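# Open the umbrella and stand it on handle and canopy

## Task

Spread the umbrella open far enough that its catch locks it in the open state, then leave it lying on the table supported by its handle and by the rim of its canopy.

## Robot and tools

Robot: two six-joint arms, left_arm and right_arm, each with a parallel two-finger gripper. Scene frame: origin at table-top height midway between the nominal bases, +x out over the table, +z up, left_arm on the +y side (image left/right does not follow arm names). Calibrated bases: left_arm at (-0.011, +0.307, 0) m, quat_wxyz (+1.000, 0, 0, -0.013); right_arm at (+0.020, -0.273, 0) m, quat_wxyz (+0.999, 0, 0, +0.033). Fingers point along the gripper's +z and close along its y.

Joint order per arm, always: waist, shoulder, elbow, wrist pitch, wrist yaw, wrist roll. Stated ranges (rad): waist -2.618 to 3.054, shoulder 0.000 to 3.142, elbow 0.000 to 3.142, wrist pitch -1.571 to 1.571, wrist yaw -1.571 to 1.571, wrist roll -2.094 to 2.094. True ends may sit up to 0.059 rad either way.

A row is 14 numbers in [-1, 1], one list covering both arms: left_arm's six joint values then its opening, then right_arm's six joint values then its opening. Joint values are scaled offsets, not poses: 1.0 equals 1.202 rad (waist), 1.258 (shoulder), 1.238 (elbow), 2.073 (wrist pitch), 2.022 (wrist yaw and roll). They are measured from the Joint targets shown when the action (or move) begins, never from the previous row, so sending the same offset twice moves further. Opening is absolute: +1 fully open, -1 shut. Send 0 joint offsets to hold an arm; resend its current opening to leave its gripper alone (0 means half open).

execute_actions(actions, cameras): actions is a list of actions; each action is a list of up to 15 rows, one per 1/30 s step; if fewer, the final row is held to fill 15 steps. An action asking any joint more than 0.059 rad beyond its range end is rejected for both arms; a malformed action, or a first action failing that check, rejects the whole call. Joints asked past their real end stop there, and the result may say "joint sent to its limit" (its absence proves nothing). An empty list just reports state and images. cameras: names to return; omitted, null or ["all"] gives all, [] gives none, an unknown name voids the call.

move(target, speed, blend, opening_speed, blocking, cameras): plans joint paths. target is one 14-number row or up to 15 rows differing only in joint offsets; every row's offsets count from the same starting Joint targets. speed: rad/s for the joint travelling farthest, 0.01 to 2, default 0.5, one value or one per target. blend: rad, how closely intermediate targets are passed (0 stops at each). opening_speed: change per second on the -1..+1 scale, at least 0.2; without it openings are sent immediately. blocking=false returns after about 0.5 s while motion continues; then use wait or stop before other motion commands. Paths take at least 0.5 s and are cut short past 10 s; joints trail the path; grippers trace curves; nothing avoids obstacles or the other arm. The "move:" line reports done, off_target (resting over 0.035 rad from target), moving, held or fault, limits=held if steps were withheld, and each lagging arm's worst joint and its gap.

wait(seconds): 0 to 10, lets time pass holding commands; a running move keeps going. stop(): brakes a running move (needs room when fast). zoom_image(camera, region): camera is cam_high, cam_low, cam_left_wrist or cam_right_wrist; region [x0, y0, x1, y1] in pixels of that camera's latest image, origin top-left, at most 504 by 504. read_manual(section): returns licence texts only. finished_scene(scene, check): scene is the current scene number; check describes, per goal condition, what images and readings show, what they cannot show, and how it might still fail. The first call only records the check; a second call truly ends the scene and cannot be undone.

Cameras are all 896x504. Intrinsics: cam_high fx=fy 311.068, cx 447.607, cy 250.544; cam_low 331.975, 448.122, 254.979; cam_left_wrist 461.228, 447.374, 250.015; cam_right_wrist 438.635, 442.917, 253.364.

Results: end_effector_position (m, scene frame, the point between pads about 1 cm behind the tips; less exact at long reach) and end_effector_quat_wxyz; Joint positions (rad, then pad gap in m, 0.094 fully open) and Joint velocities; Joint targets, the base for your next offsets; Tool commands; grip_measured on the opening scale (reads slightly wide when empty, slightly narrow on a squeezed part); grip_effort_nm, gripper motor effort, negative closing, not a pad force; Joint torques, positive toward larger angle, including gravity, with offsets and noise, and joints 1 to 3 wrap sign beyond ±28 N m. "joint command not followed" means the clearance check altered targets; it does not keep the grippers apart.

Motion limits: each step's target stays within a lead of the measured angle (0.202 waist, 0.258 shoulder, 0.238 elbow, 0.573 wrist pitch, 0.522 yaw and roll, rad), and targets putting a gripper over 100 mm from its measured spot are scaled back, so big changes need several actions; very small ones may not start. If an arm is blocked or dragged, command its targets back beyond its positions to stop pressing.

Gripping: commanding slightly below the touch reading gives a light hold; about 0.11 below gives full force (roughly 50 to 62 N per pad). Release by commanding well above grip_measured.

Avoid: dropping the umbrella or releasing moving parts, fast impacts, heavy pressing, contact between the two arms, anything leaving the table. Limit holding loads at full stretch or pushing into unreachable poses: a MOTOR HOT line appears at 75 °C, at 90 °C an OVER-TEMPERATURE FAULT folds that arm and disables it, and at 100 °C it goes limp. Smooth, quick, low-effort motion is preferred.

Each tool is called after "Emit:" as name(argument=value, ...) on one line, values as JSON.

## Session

Scene 1 done. Look at scene 2.

Emit:
execute_actions(actions=[])

Scene clock: 0.00 s.
left_arm: end_effector_position=(+0.5959, +0.4043, +0.2207) grip_measured=+1.000 grip_effort_nm=n/a end_effector_quat_wxyz=(+0.654, +0.378, +0.634, -0.163) | right_arm: end_effector_position=(+0.1480, -0.4587, +0.1654) grip_measured=+1.000 grip_effort_nm=n/a end_effector_quat_wxyz=(+0.072, +0.916, +0.386, -0.084)
Joint names: [waist, shoulder, elbow, wrist pitch, wrist yaw, wrist roll]
Joint positions: left_arm=[0.458 2.394 1.981 0.157 1.203 0.533 0.094] | right_arm=[-0.875 1.318 1.218 -1.393 0.208 1.528 0.094]
Joint velocities: left_arm=[0.007 0.002 0.002 0.007 -0.095 -0.007 0] | right_arm=[-0.002 -0.002 0.012 0.007 -0.037 0.037 0]
Joint torques (N m): no reading
Motor temperatures (°C): left_arm=[34 33 39 35 31 31 30] | right_arm=[34 33 34 33 33 34 34]
Heat: left arm: 39 °C; right arm: 34 °C.
Joint targets: left_arm=[0.458 2.391 1.986 0.144 1.208 0.531] | right_arm=[-0.875 1.313 1.224 -1.399 0.218 1.527]
Tool commands: left_gripper/opening=+1.0 right_gripper/opening=+1.0

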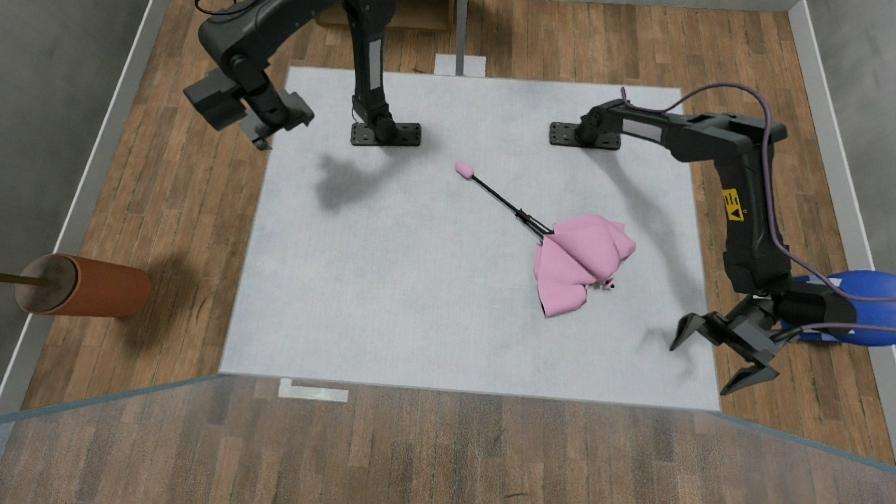

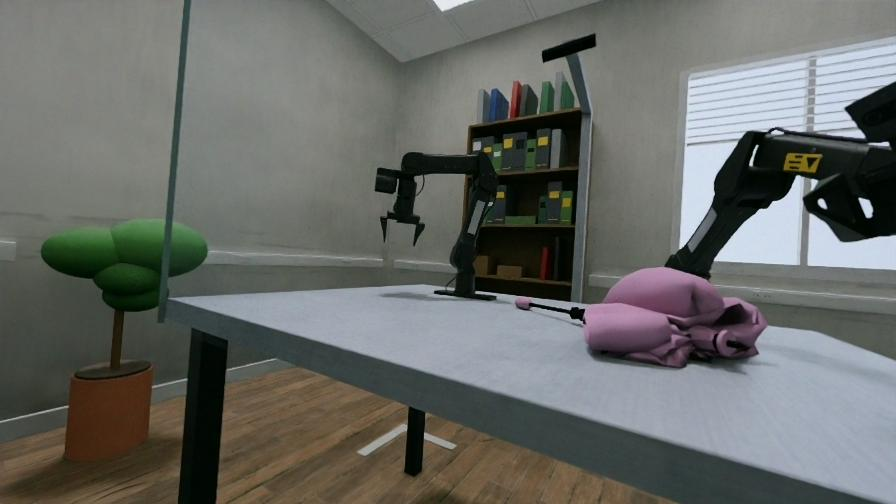

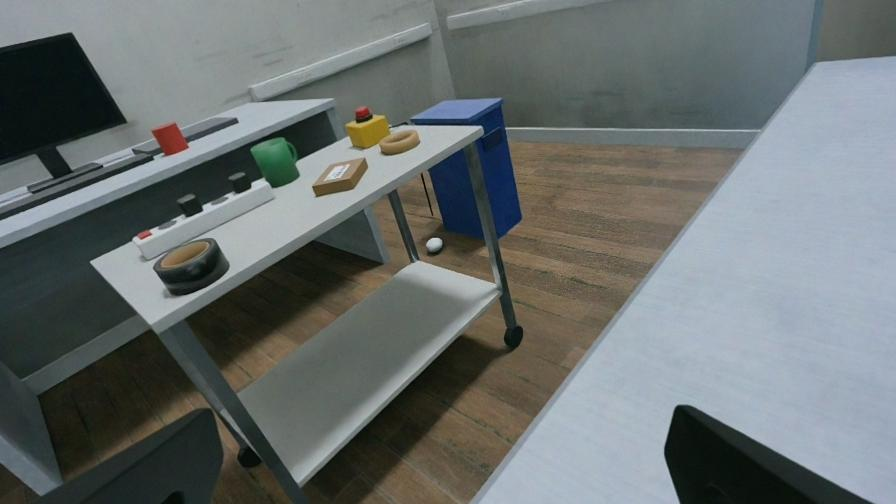

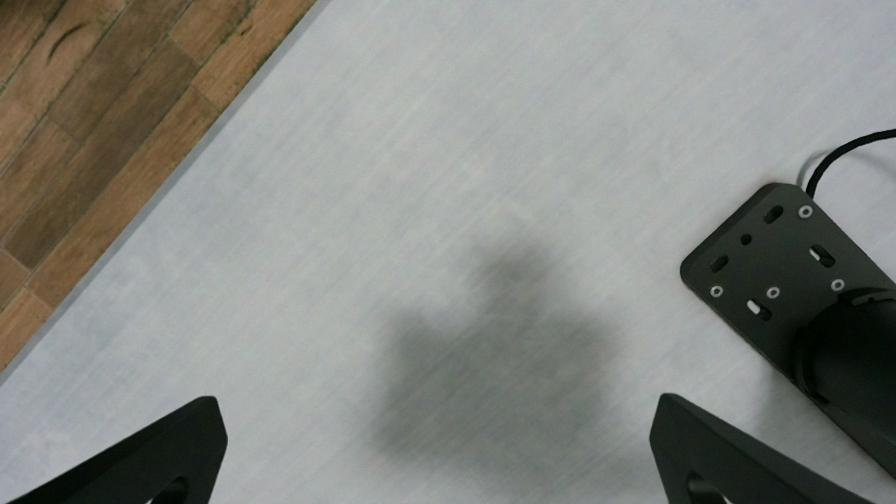

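Emit:
zoom_image(camera="cam_high", region=[440, 150, 650, 330])

Emit:
zoom_image(camera="cam_low", region=[490, 250, 790, 390])

Scaled by 2.400 from the camera's 896x504 image, which has a finer 1280x720 frame.

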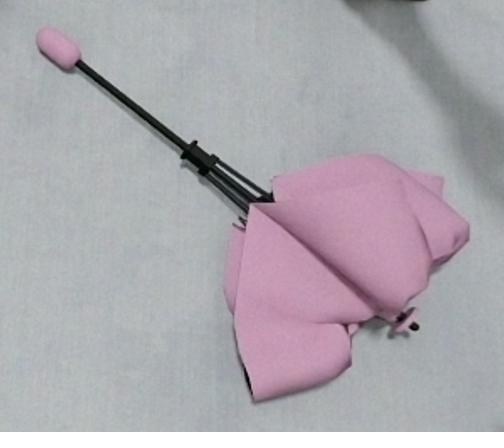

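Scaled by 1.680 from the camera's 896x504 image, which has a finer 1280x720 frame.

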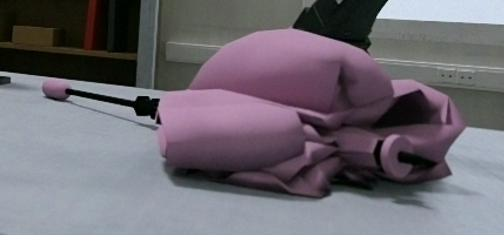

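Emit:
move(target=[0.325,-0.919,-0.770,-0.035,-0.299,-0.131,0.2, 0.79,0.188,0.0856,0.0434,-0.054,-0.33,1.0], speed=1.0, cameras=[])

Scene clock: 15.60 s.
left_arm: end_effector_position=(+0.3380, +0.5308, +0.3593) grip_measured=+0.201 grip_effort_nm=-0.081 end_effector_quat_wxyz=(+0.662, +0.004, +0.736, +0.142) | right_arm: end_effector_position=(+0.2859, -0.2547, +0.1352) grip_measured=+1.000 grip_effort_nm=-0.046 end_effector_quat_wxyz=(+0.031, +0.357, +0.933, -0.047)
Joint names: [waist, shoulder, elbow, wrist pitch, wrist yaw, wrist roll]
Joint positions: left_arm=[0.842 1.243 1.053 0.09 0.608 0.274 0.056] | right_arm=[0.074 1.538 1.299 -1.322 0.112 0.87 0.094]
Joint velocities: left_arm=[0.007 -0.007 0.022 -0.051 -0.051 -0.022 0] | right_arm=[-0.002 0.007 -0.002 0.051 -0.051 -0.037 0]
Joint torques (N m): left_arm=[0.51 -4.55 6.3 2.04 -0.01 -0.05] | right_arm=[0.03 -4.27 9.17 0.5 0.04 -0.08]
Motor temperatures (°C): left_arm=[34 38 40 36 32 31 30] | right_arm=[34 33 35 33 33 34 34]
Heat: left arm: 40 °C; right arm: 35 °C.
Joint targets: left_arm=[0.848 1.235 1.033 0.072 0.603 0.266] | right_arm=[0.074 1.549 1.331 -1.309 0.109 0.860]
move: done
No camera images: "cameras" was empty.

Emit:
move(target=[0.326,-0.918,-0.770,-0.035,-0.298,-0.1316,0.2, 0.792,0.19,0.085,0.0434,-0.0539,-0.33,1.0], speed=1.0, cameras=["cam_right_wrist", "cam_high"])

Scene clock: 19.53 s.
left_arm: end_effector_position=(+0.0781, +0.5410, +0.2041) grip_measured=+0.201 grip_effort_nm=-0.081 end_effector_quat_wxyz=(+0.583, -0.397, +0.584, +0.402) | right_arm: end_effector_position=(+0.1636, +0.0064, +0.0959) grip_measured=+1.000 grip_effort_nm=-0.056 end_effector_quat_wxyz=(-0.013, -0.432, +0.902, -0.013)
Joint names: [waist, shoulder, elbow, wrist pitch, wrist yaw, wrist roll]
Joint positions: left_arm=[1.234 0.095 0.094 0.004 0.007 0.007 0.056] | right_arm=[1.031 1.774 1.402 -1.235 0.006 0.204 0.094]
Joint velocities: left_arm=[0.002 0.007 0.022 0.081 0.007 0.037 0] | right_arm=[-0.037 0.007 -0.012 0.051 -0.095 0.022 0]
Joint torques (N m): left_arm=[0.54 0.64 6.63 2.31 -0.08 -0.04] | right_arm=[-0.44 -5.75 9.2 0.45 -0.05 -0.07]
Motor temperatures (°C): left_arm=[34 37 40 37 32 31 30] | right_arm=[34 33 35 33 33 34 34]
Heat: left arm: 40 °C; right arm: 35 °C.
Joint targets: left_arm=[1.240 0.080 0.079 -0.001 0.001 0.000] | right_arm=[1.027 1.788 1.436 -1.219 0.000 0.193]
move: done
Images, in order (width x height): cam_high 896x504, cam_right_wrist 896x504.

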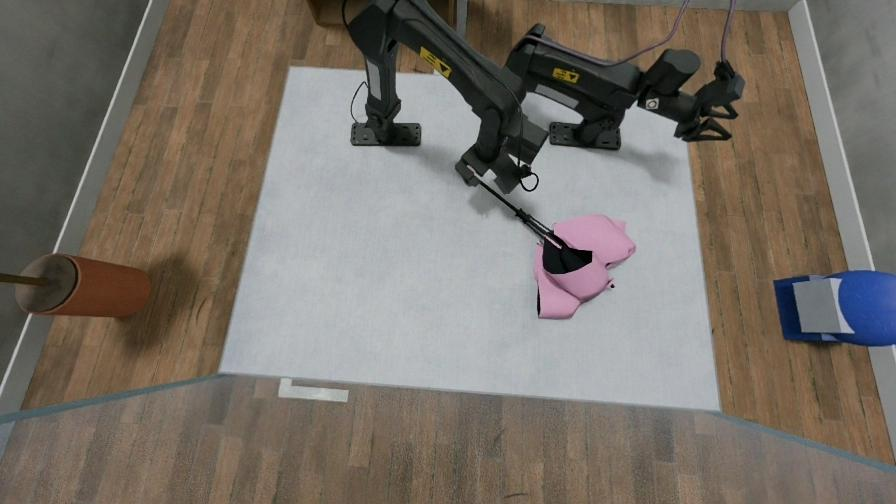

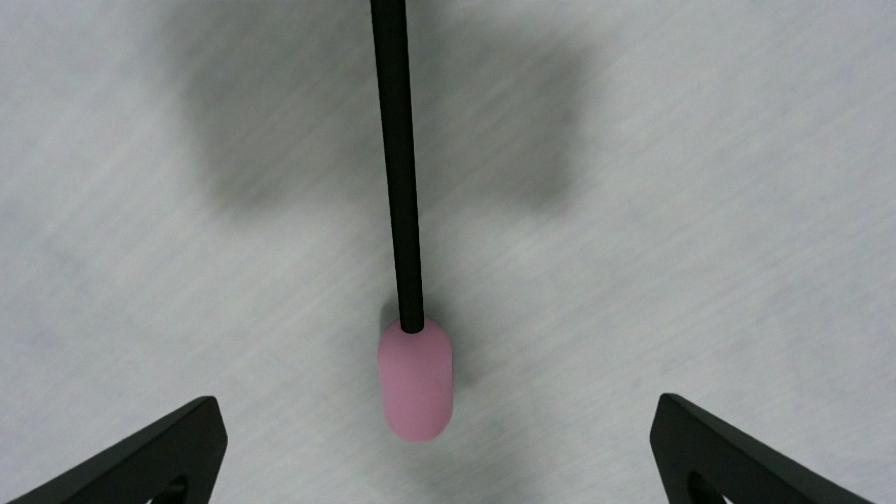

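Emit:
zoom_image(camera="cam_high", region=[440, 130, 560, 230])

Scaled by 4.200 from the camera's 896x504 image, which has a finer 1280x720 frame.

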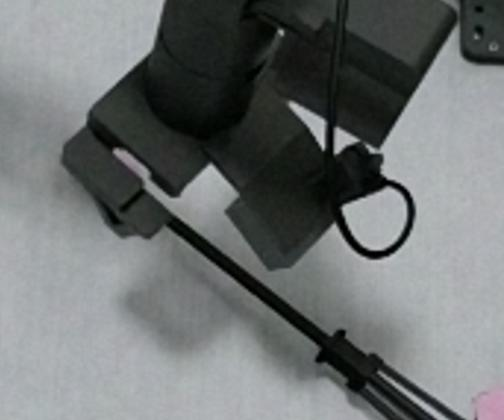

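Emit:
move(target=[0,0,0,0,0,0,0.2, 0.0344,0,-0.1648,0.1042,0,0.0119,1.0], speed=0.4, cameras=["cam_right_wrist"])

Scene clock: 48.67 s.
left_arm: end_effector_position=(+0.0780, +0.5410, +0.2041) grip_measured=+0.201 grip_effort_nm=-0.081 end_effector_quat_wxyz=(+0.583, -0.397, +0.584, +0.402) | right_arm: end_effector_position=(+0.1569, +0.0168, +0.0574) grip_measured=+1.000 grip_effort_nm=-0.071 end_effector_quat_wxyz=(+0.011, -0.446, +0.895, +0.005)
Joint names: [waist, shoulder, elbow, wrist pitch, wrist yaw, wrist roll]
Joint positions: left_arm=[1.234 0.095 0.094 0.004 0.007 0.007 0.056] | right_arm=[1.064 1.774 1.247 -1.021 0.006 0.206 0.094]
Joint velocities: left_arm=[0.007 0.002 0.007 0.007 0.007 -0.051 0] | right_arm=[-0.002 -0.007 0.002 -0.022 0.037 -0.022 0]
Joint torques (N m): left_arm=[0.53 0.64 6.63 2.31 -0.07 -0.03] | right_arm=[0.44 -5.74 4.86 0.57 -0.06 0.13]
Motor temperatures (°C): left_arm=[34 34 40 40 32 31 30] | right_arm=[34 34 36 33 33 34 34]
Heat: left arm: 40 °C; right arm: 36 °C.
Joint targets: left_arm=[1.240 0.080 0.079 -0.001 0.001 0.000] | right_arm=[1.068 1.788 1.232 -1.003 0.000 0.217]
move: done
Images, in order (width x height): cam_right_wrist 896x504.

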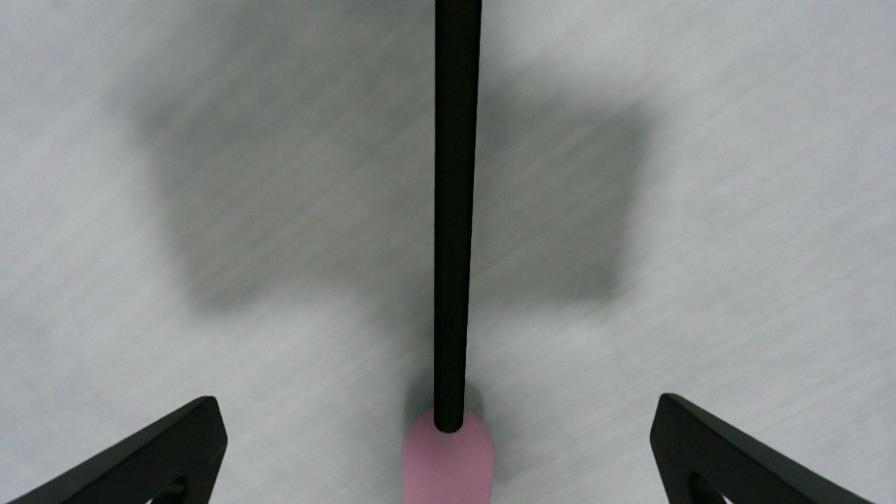

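Emit:
move(target=[0,0,0,0,0,0,0.2, 0,0.0294,-0.0945,0.0632,0,0.0037,1.0], speed=0.2, cameras=["cam_right_wrist", "cam_low"])

Scene clock: 60.10 s.
left_arm: end_effector_position=(+0.0780, +0.5410, +0.2041) grip_measured=+0.201 grip_effort_nm=-0.085 end_effector_quat_wxyz=(+0.583, -0.397, +0.584, +0.402) | right_arm: end_effector_position=(+0.1527, +0.0078, +0.0189) grip_measured=+1.000 grip_effort_nm=-0.066 end_effector_quat_wxyz=(+0.002, -0.442, +0.897, -0.003)
Joint names: [waist, shoulder, elbow, wrist pitch, wrist yaw, wrist roll]
Joint positions: left_arm=[1.234 0.095 0.094 0.004 0.007 0.007 0.056] | right_arm=[1.064 1.811 1.13 -0.89 0.006 0.214 0.094]
Joint velocities: left_arm=[-0.007 -0.017 0.017 -0.007 -0.007 0.007 0.001] | right_arm=[-0.012 0.007 -0.002 0.037 -0.066 -0.081 0]
Joint torques (N m): left_arm=[0.54 0.65 6.64 2.31 -0.07 -0.03] | right_arm=[0.42 -5.74 4.6 0.54 -0.05 0.12]
Motor temperatures (°C): left_arm=[34 33 40 40 32 31 30] | right_arm=[34 35 35 33 33 34 34]
Heat: left arm: 40 °C; right arm: 35 °C.
Joint targets: left_arm=[1.240 0.080 0.079 -0.001 0.001 0.000] | right_arm=[1.068 1.825 1.115 -0.872 0.000 0.225]
move: done
Images, in order (width x height): cam_low 896x504, cam_right_wrist 896x504.

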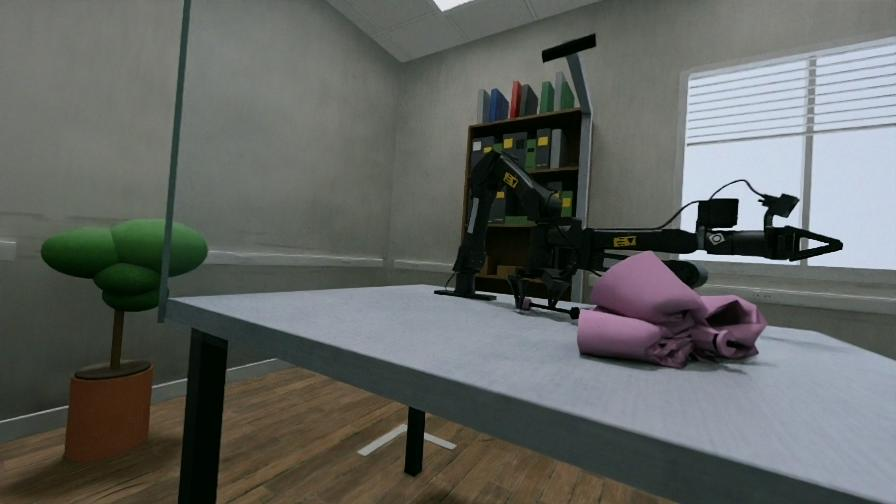

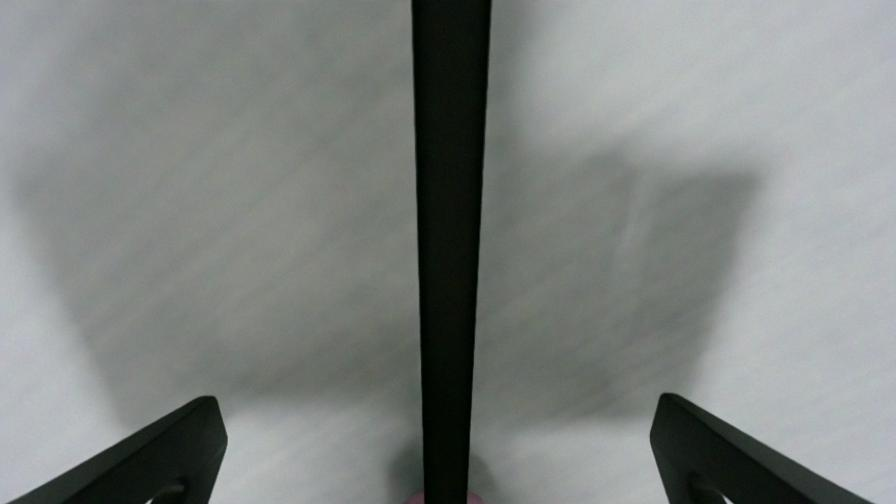

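Emit:
move(target=[0,0,0,0,0,0,0.2, -0.0121,0.0207,0.0711,-0.0145,0,0,1.0], speed=0.15, cameras=["cam_right_wrist"])

Scene clock: 76.53 s.
left_arm: end_effector_position=(+0.0780, +0.5410, +0.2041) grip_measured=+0.201 grip_effort_nm=-0.076 end_effector_quat_wxyz=(+0.583, -0.397, +0.584, +0.402) | right_arm: end_effector_position=(+0.1603, +0.0198, +0.0230) grip_measured=+1.000 grip_effort_nm=-0.061 end_effector_quat_wxyz=(+0.011, -0.440, +0.898, +0.005)
Joint names: [waist, shoulder, elbow, wrist pitch, wrist yaw, wrist roll]
Joint positions: left_arm=[1.234 0.095 0.094 0.004 0.007 0.007 0.056] | right_arm=[1.059 1.833 1.175 -0.889 0.006 0.214 0.094]
Joint velocities: left_arm=[-0.002 0.002 0.002 0.066 -0.007 -0.007 0] | right_arm=[-0.012 0.002 -0.007 0.066 0.022 0.007 0]
Joint torques (N m): left_arm=[0.53 0.64 6.65 2.3 -0.08 -0.02] | right_arm=[-0.55 -5.74 8.35 0.29 -0.05 0.12]
Motor temperatures (°C): left_arm=[34 33 40 41 32 31 30] | right_arm=[34 34 35 33 33 34 34]
Heat: left arm: 41 °C; right arm: 35 °C.
Joint targets: left_arm=[1.240 0.080 0.079 -0.001 0.001 0.000] | right_arm=[1.053 1.851 1.203 -0.902 0.000 0.225]
move: done
Images, in order (width x height): cam_right_wrist 896x504.

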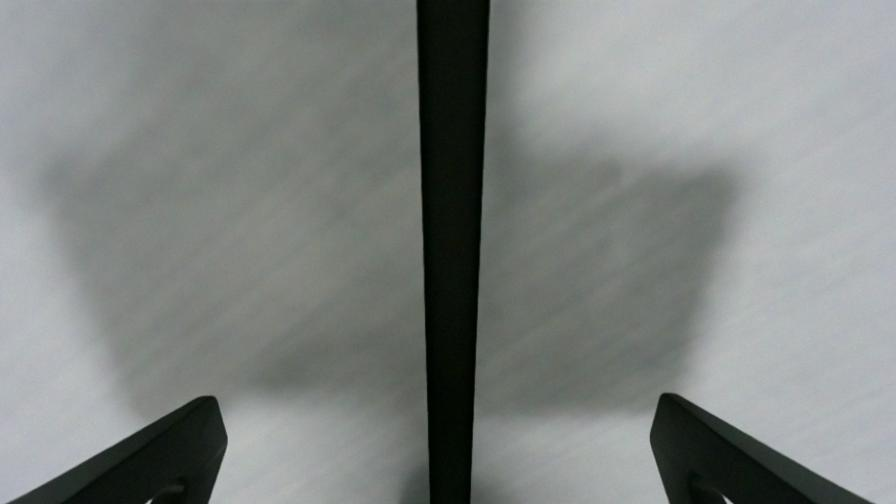

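Emit:
move(target=[0,0,0,0,0,0,0.2, 0,0,0,0,0,0,-1.0], opening_speed=1.0, cameras=["cam_right_wrist", "cam_high"])

Scene clock: 81.40 s.
left_arm: end_effector_position=(+0.0780, +0.5410, +0.2041) grip_measured=+0.201 grip_effort_nm=-0.090 end_effector_quat_wxyz=(+0.583, -0.397, +0.584, +0.402) | right_arm: end_effector_position=(+0.1602, +0.0197, +0.0230) grip_measured=-0.847 grip_effort_nm=-1.053 end_effector_quat_wxyz=(+0.011, -0.440, +0.898, +0.005)
Joint names: [waist, shoulder, elbow, wrist pitch, wrist yaw, wrist roll]
Joint positions: left_arm=[1.234 0.095 0.094 0.004 0.007 0.007 0.056] | right_arm=[1.059 1.833 1.175 -0.89 0.006 0.215 0.007]
Joint velocities: left_arm=[-0.007 -0.002 -0.012 -0.037 -0.022 -0.051 0] | right_arm=[0.002 -0.022 -0.007 -0.022 0.007 0.007 0]
Joint torques (N m): left_arm=[0.55 0.65 6.63 2.3 -0.07 -0.02] | right_arm=[-0.53 -5.74 8.4 0.3 -0.05 0.11]
Motor temperatures (°C): left_arm=[34 33 40 41 32 31 30] | right_arm=[34 34 35 33 33 34 34]
Heat: left arm: 41 °C; right arm: 35 °C.
Joint targets: left_arm=[1.240 0.080 0.079 -0.001 0.001 0.000] | right_arm=[1.053 1.851 1.203 -0.902 0.000 0.224]
move: done
Images, in order (width x height): cam_high 896x504, cam_right_wrist 896x504.

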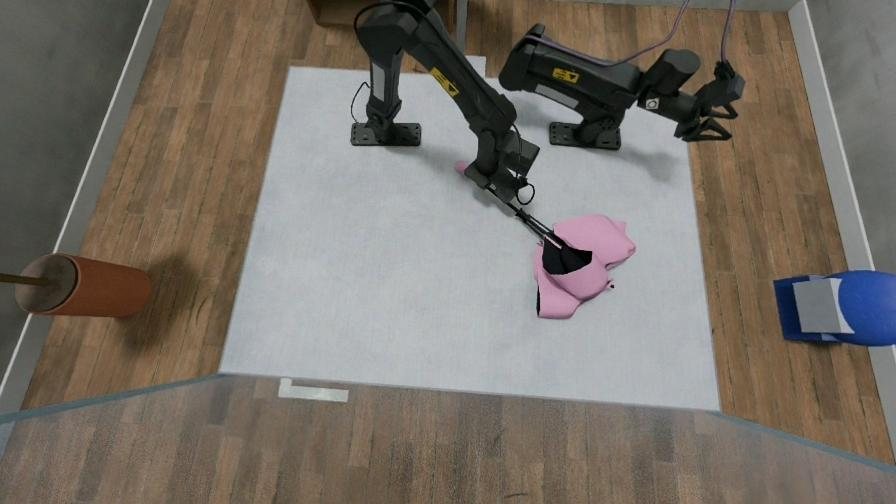

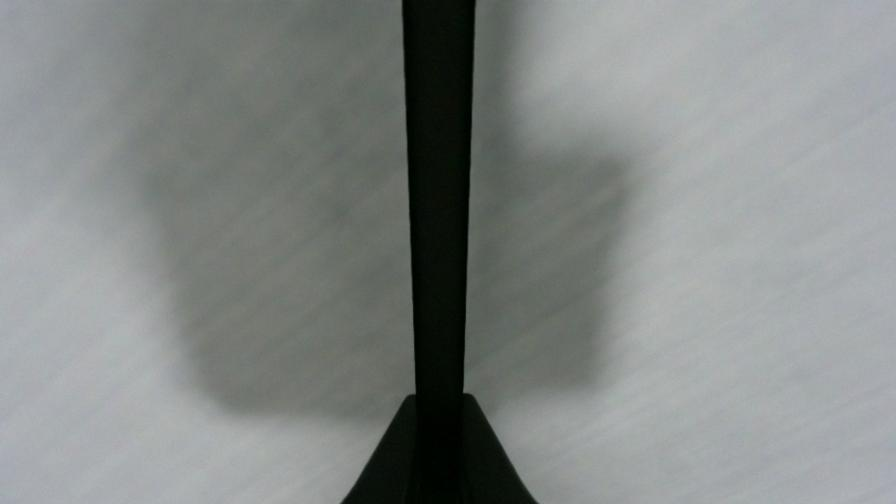

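Emit:
move(target=[-0.6156,0,0,0,-0.742,-0.188,0.6, -0.3311,-0.2933,-0.084,0.4158,-0.770,-0.0119,-1.0], speed=0.6)

Scene clock: 129.60 s.
left_arm: end_effector_position=(-0.0171, +0.5050, +0.2036) grip_measured=+0.599 grip_effort_nm=0.071 end_effector_quat_wxyz=(-0.494, +0.653, -0.272, -0.506) | right_arm: end_effector_position=(+0.1447, +0.0764, +0.3004) grip_measured=-0.847 grip_effort_nm=-1.062 end_effector_quat_wxyz=(+0.050, -0.487, +0.526, +0.695)
Joint names: [waist, shoulder, elbow, wrist pitch, wrist yaw, wrist roll]
Joint positions: left_arm=[0.508 0.095 0.094 0.004 -1.492 -0.376 0.075] | right_arm=[0.659 1.519 1.11 -0.104 -1.514 0.24 0.007]
Joint velocities: left_arm=[0.012 0.002 0.002 0.022 -0.037 -0.037 0] | right_arm=[-0.022 0.002 0.007 0.022 -0.037 -0.051 0]
Joint torques (N m): left_arm=[-0.59 1.14 6 1.59 -0.09 0] | right_arm=[-0.29 -8.55 6.13 1.88 -0.79 -0.37]
Motor temperatures (°C): left_arm=[34 33 40 43 32 31 30] | right_arm=[34 34 36 33 33 34 36]
Heat: left arm: 43 °C; right arm: 36 °C.
Joint targets: left_arm=[0.500 0.080 0.079 -0.001 -1.499 -0.380] | right_arm=[0.655 1.483 1.099 -0.040 -1.557 0.200]
move: off_target (right_arm); right_arm: the wrist pitch is farthest, 0.064 rad from its target

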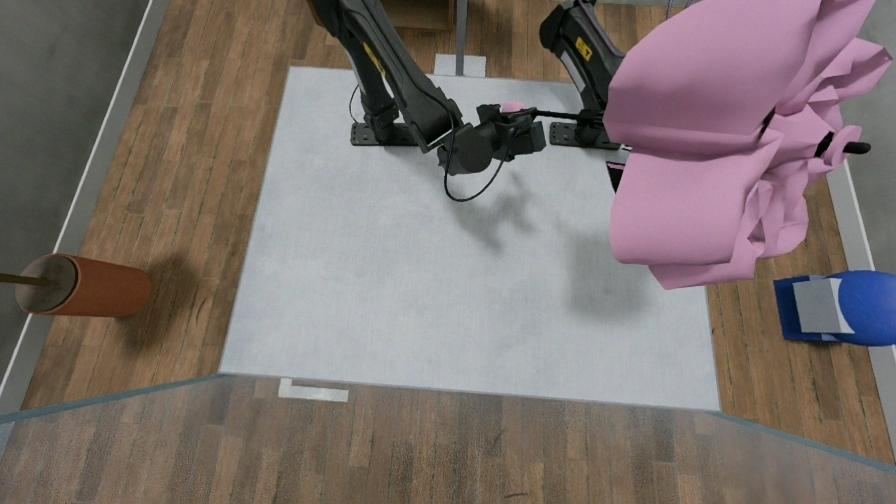

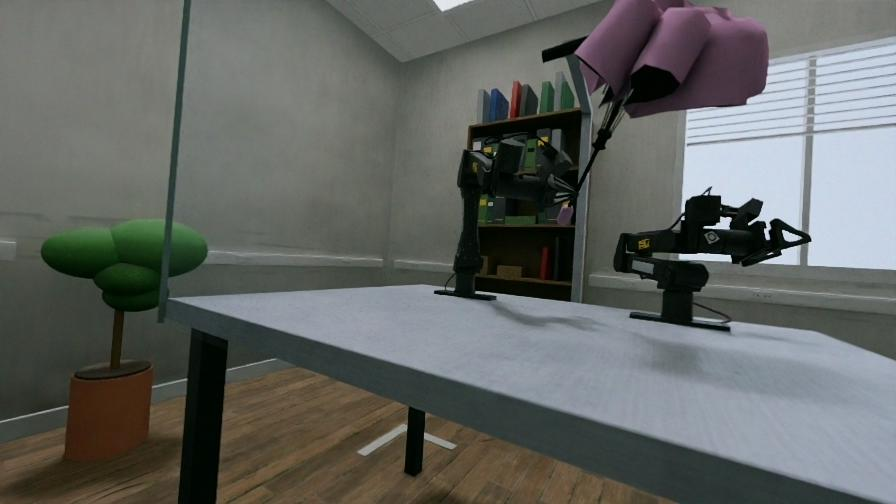

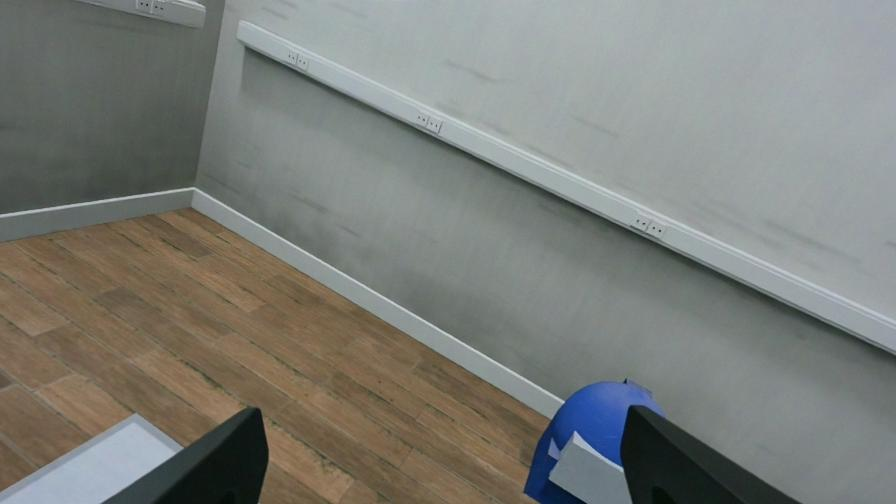

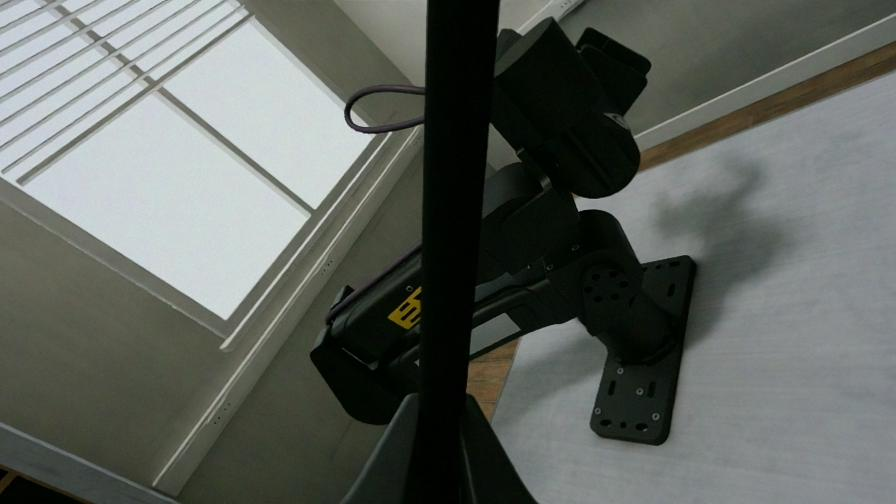

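Emit:
move(target=[-0.957,0,0,0,0,-0.007,1.0, 0,0,0,0,0,0,-1.0], speed=1.0, cameras=[])

Scene clock: 146.23 s.
left_arm: end_effector_position=(+0.1673, +0.3932, +0.2037) grip_measured=+0.999 grip_effort_nm=0.056 end_effector_quat_wxyz=(+0.691, -0.405, +0.580, +0.152) | right_arm: end_effector_position=(+0.1446, +0.0763, +0.3006) grip_measured=-0.847 grip_effort_nm=-1.057 end_effector_quat_wxyz=(+0.050, -0.488, +0.525, +0.696)
Joint names: [waist, shoulder, elbow, wrist pitch, wrist yaw, wrist roll]
Joint positions: left_arm=[-0.645 0.095 0.094 0.004 -1.496 -0.39 0.094] | right_arm=[0.659 1.519 1.11 -0.103 -1.515 0.24 0.007]
Joint velocities: left_arm=[-0.012 -0.007 0.007 -0.007 -0.081 0.022 0] | right_arm=[-0.012 -0.007 -0.017 -0.022 0.037 0.007 0]
Joint torques (N m): left_arm=[-0.47 1.16 5.98 1.58 -0.06 0] | right_arm=[-0.38 -8.55 6.16 1.84 -0.79 -0.36]
Motor temperatures (°C): left_arm=[34 33 39 42 32 31 30] | right_arm=[34 35 35 36 33 34 36]
Heat: left arm: 42 °C; right arm: 36 °C.
Joint targets: left_arm=[-0.650 0.080 0.079 -0.001 -1.500 -0.394] | right_arm=[0.655 1.483 1.099 -0.040 -1.557 0.200]
move: off_target (right_arm); right_arm: the wrist pitch is farthest, 0.063 rad from its target
No camera images: "cameras" was empty.

Emit:
move(target=[[-0.8153,0.3205,0.593,-0.135,0,0,0.0, 0,0,0,0,0,0,-1.0],[-0.8153,0.628,0.629,0.040,0,0,0.0, 0,0,0,0,0,0,-1.0]], speed=[0.7,0.5], blend=0.1)

Scene clock: 158.67 s.
left_arm: end_effector_position=(+0.1532, +0.1124, +0.3736) grip_measured=+0.001 grip_effort_nm=-0.076 end_effector_quat_wxyz=(+0.678, -0.100, +0.699, -0.203) | right_arm: end_effector_position=(+0.1446, +0.0763, +0.3006) grip_measured=-0.847 grip_effort_nm=-1.067 end_effector_quat_wxyz=(+0.050, -0.488, +0.525, +0.696)
Joint names: [waist, shoulder, elbow, wrist pitch, wrist yaw, wrist roll]
Joint positions: left_arm=[-1.622 0.873 0.829 0.086 -1.499 -0.392 0.047] | right_arm=[0.659 1.519 1.11 -0.103 -1.515 0.24 0.007]
Joint velocities: left_arm=[-0.012 -0.002 0.002 -0.095 0.051 -0.007 0] | right_arm=[-0.002 -0.012 -0.022 0.022 -0.007 -0.051 -0.001]
Joint torques (N m): left_arm=[-0.64 -0.96 9.57 1.56 -0.02 0.01] | right_arm=[-0.34 -8.53 6.17 1.86 -0.79 -0.36]
Motor temperatures (°C): left_arm=[34 33 40 42 32 31 30] | right_arm=[34 35 35 37 33 34 36]
Heat: left arm: 42 °C; right arm: 37 °C.
Joint targets: left_arm=[-1.630 0.870 0.858 0.082 -1.500 -0.394] | right_arm=[0.655 1.483 1.099 -0.040 -1.557 0.200]
move: off_target (right_arm); right_arm: the wrist pitch is farthest, 0.063 rad from its target

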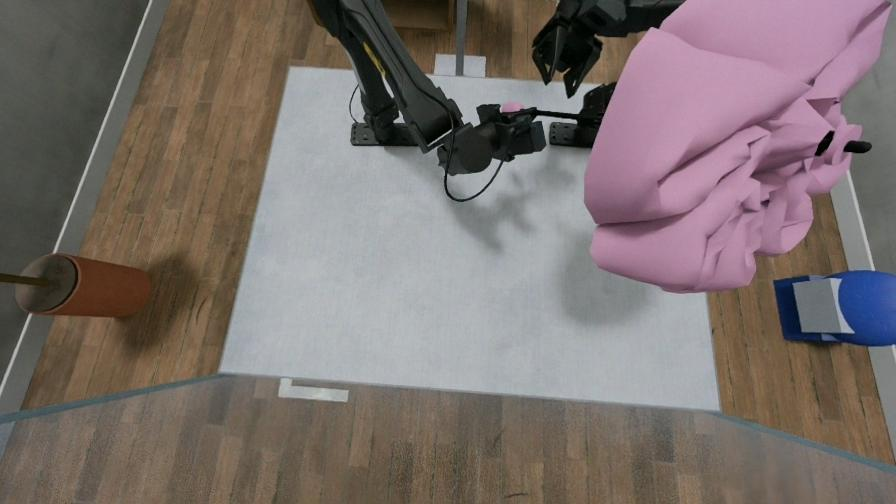

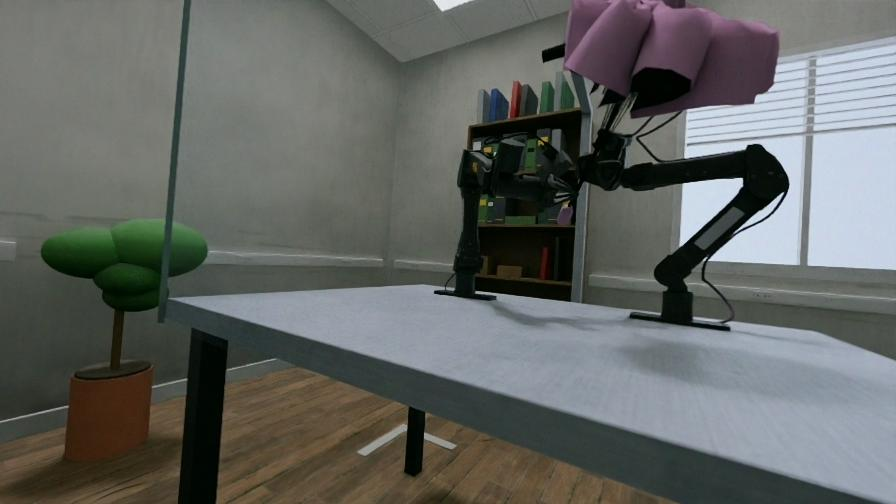

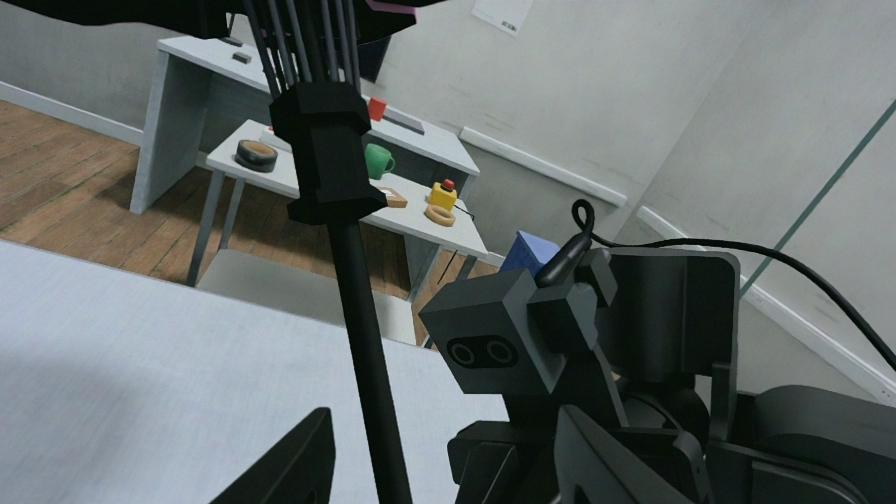

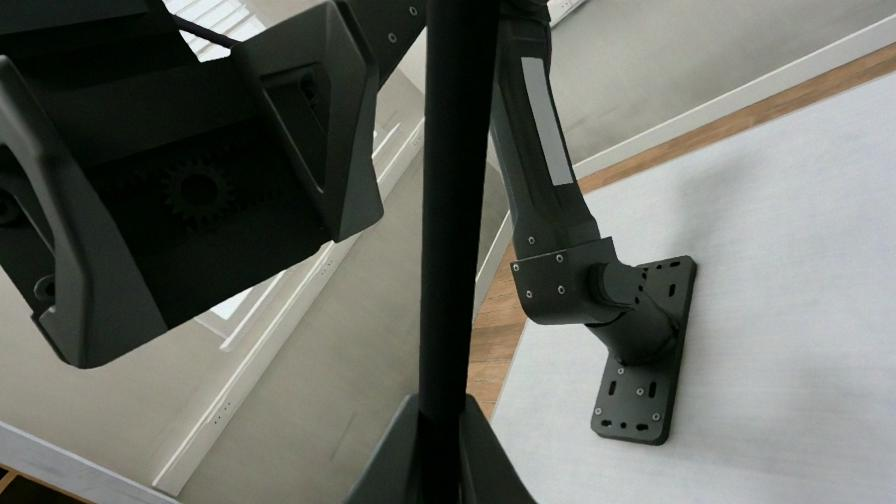

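Emit:
execute_actions(actions=[], cameras=["cam_high", "cam_left_wrist", "cam_right_wrist"])

Scene clock: 172.70 s.
left_arm: end_effector_position=(+0.1532, +0.1124, +0.3737) grip_measured=+0.001 grip_effort_nm=-0.076 end_effector_quat_wxyz=(+0.678, -0.101, +0.699, -0.204) | right_arm: end_effector_position=(+0.1446, +0.0763, +0.3006) grip_measured=-0.847 grip_effort_nm=-1.057 end_effector_quat_wxyz=(+0.050, -0.488, +0.525, +0.696)
Joint names: [waist, shoulder, elbow, wrist pitch, wrist yaw, wrist roll]
Joint positions: left_arm=[-1.622 0.873 0.829 0.087 -1.499 -0.392 0.047] | right_arm=[0.659 1.519 1.11 -0.103 -1.515 0.24 0.007]
Joint velocities: left_arm=[0.002 -0.002 0.007 -0.066 -0.007 -0.007 0] | right_arm=[-0.027 -0.012 -0.002 0.007 -0.037 -0.022 -0.001]
Joint torques (N m): left_arm=[-0.65 -0.98 9.58 1.58 -0.02 0.02] | right_arm=[-0.38 -8.53 6.17 1.87 -0.79 -0.37]
Motor temperatures (°C): left_arm=[34 33 40 42 32 31 30] | right_arm=[34 35 35 38 34 34 36]
Heat: left arm: 42 °C; right arm: 38 °C.
Joint targets: left_arm=[-1.630 0.870 0.858 0.082 -1.500 -0.394] | right_arm=[0.655 1.483 1.099 -0.040 -1.557 0.200]
Tool commands: left_gripper/opening=+0.0 right_gripper/opening=-1.0
Images, in order (width x height): cam_high 896x504, cam_left_wrist 896x504, cam_right_wrist 896x504.

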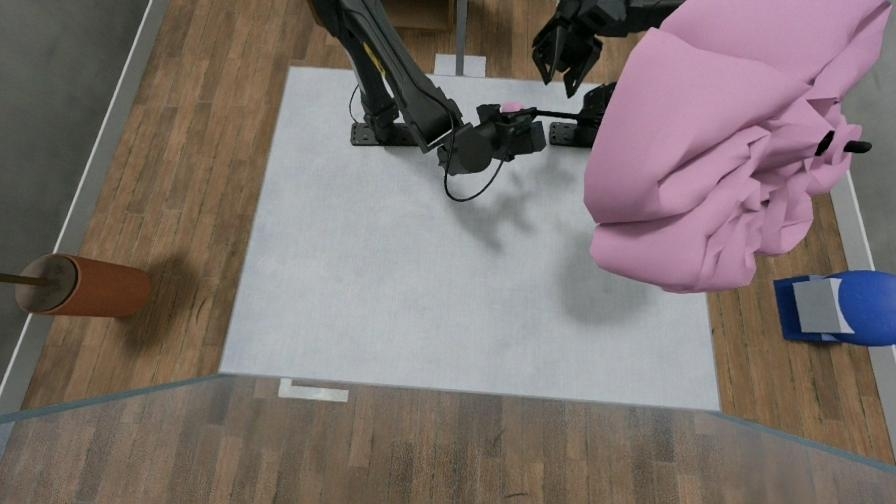

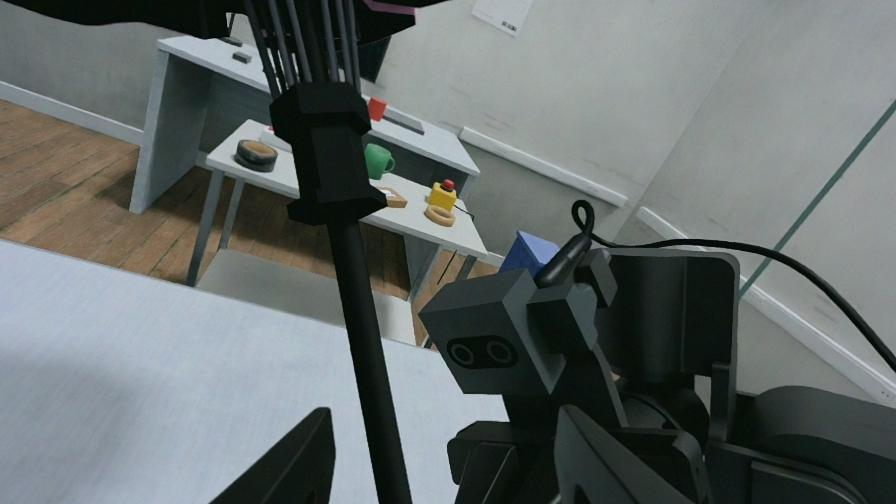

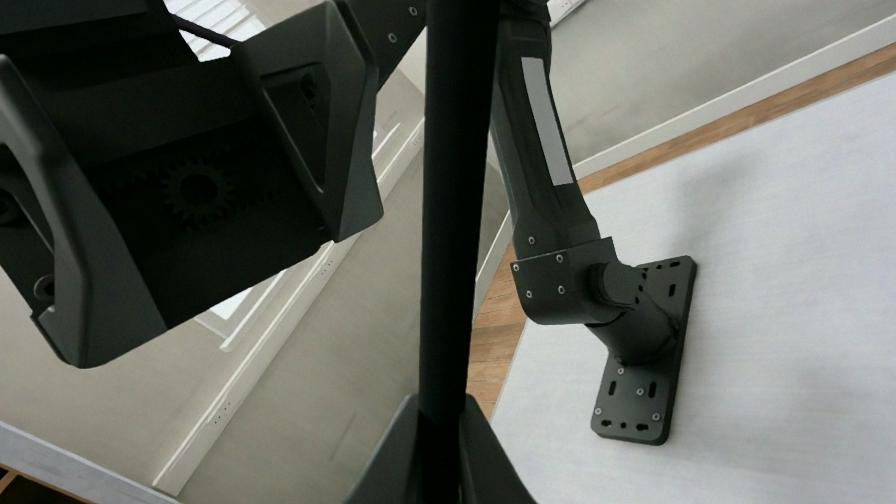

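Emit:
zoom_image(camera="cam_left_wrist", region=[200, 0, 504, 300])

Emit:
zoom_image(camera="cam_left_wrist", region=[250, 220, 650, 504])

Scaled by 1.658 from the camera's 896x504 image, which has a finer 1280x720 frame.

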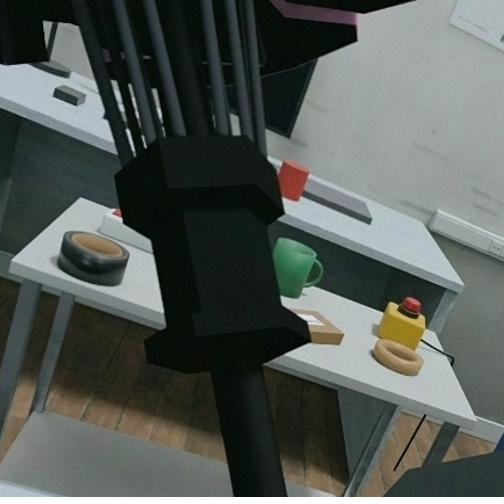

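Scaled by 1.260 from the camera's 896x504 image, which has a finer 1280x720 frame.

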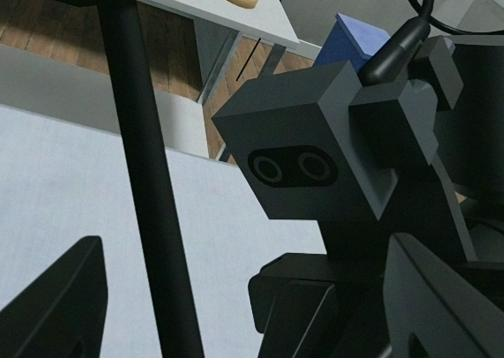

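Emit:
move(target=[[0.1502,0.0830,0.0252,0.0229,0,-0.0113,0.0, 0,0,0,0,0,0,-1]], speed=0.25, cameras=["cam_left_wrist", "cam_right_wrist"])

Scene clock: 207.77 s.
left_arm: end_effector_position=(+0.1853, +0.1189, +0.3705) grip_measured=+0.001 grip_effort_nm=-0.081 end_effector_quat_wxyz=(+0.692, -0.158, +0.689, -0.146) | right_arm: end_effector_position=(+0.1446, +0.0763, +0.3006) grip_measured=-0.847 grip_effort_nm=-1.057 end_effector_quat_wxyz=(+0.050, -0.488, +0.525, +0.696)
Joint names: [waist, shoulder, elbow, wrist pitch, wrist yaw, wrist roll]
Joint positions: left_arm=[-1.456 0.971 0.859 0.133 -1.499 -0.413 0.047] | right_arm=[0.659 1.519 1.11 -0.103 -1.515 0.24 0.007]
Joint velocities: left_arm=[-0.007 -0.002 -0.002 0.066 -0.081 0.022 0.001] | right_arm=[0.007 -0.007 -0.002 -0.007 -0.066 -0.037 0.001]
Joint torques (N m): left_arm=[0.55 -1.24 9.74 1.59 -0.03 0.01] | right_arm=[-0.32 -8.5 6.13 1.85 -0.79 -0.38]
Motor temperatures (°C): left_arm=[34 33 41 42 32 31 30] | right_arm=[34 35 35 39 34 34 36]
Heat: left arm: 42 °C; right arm: 39 °C.
Joint targets: left_arm=[-1.450 0.975 0.889 0.129 -1.500 -0.417] | right_arm=[0.655 1.483 1.099 -0.040 -1.557 0.200]
move: off_target (right_arm); right_arm: the wrist pitch is farthest, 0.063 rad from its target
Images, in order (width x height): cam_left_wrist 896x504, cam_right_wrist 896x504.

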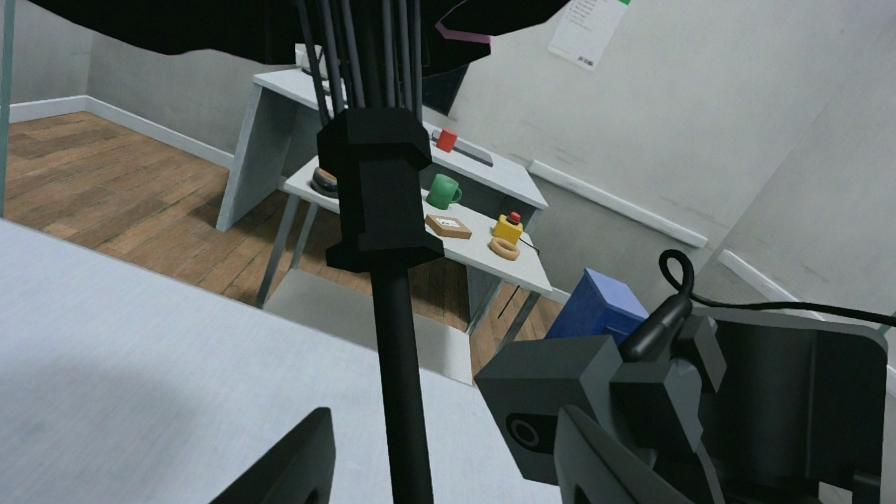

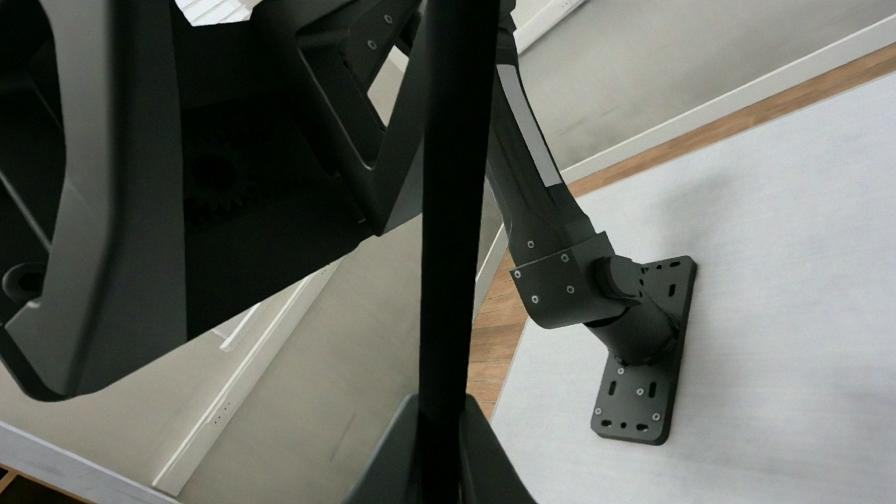

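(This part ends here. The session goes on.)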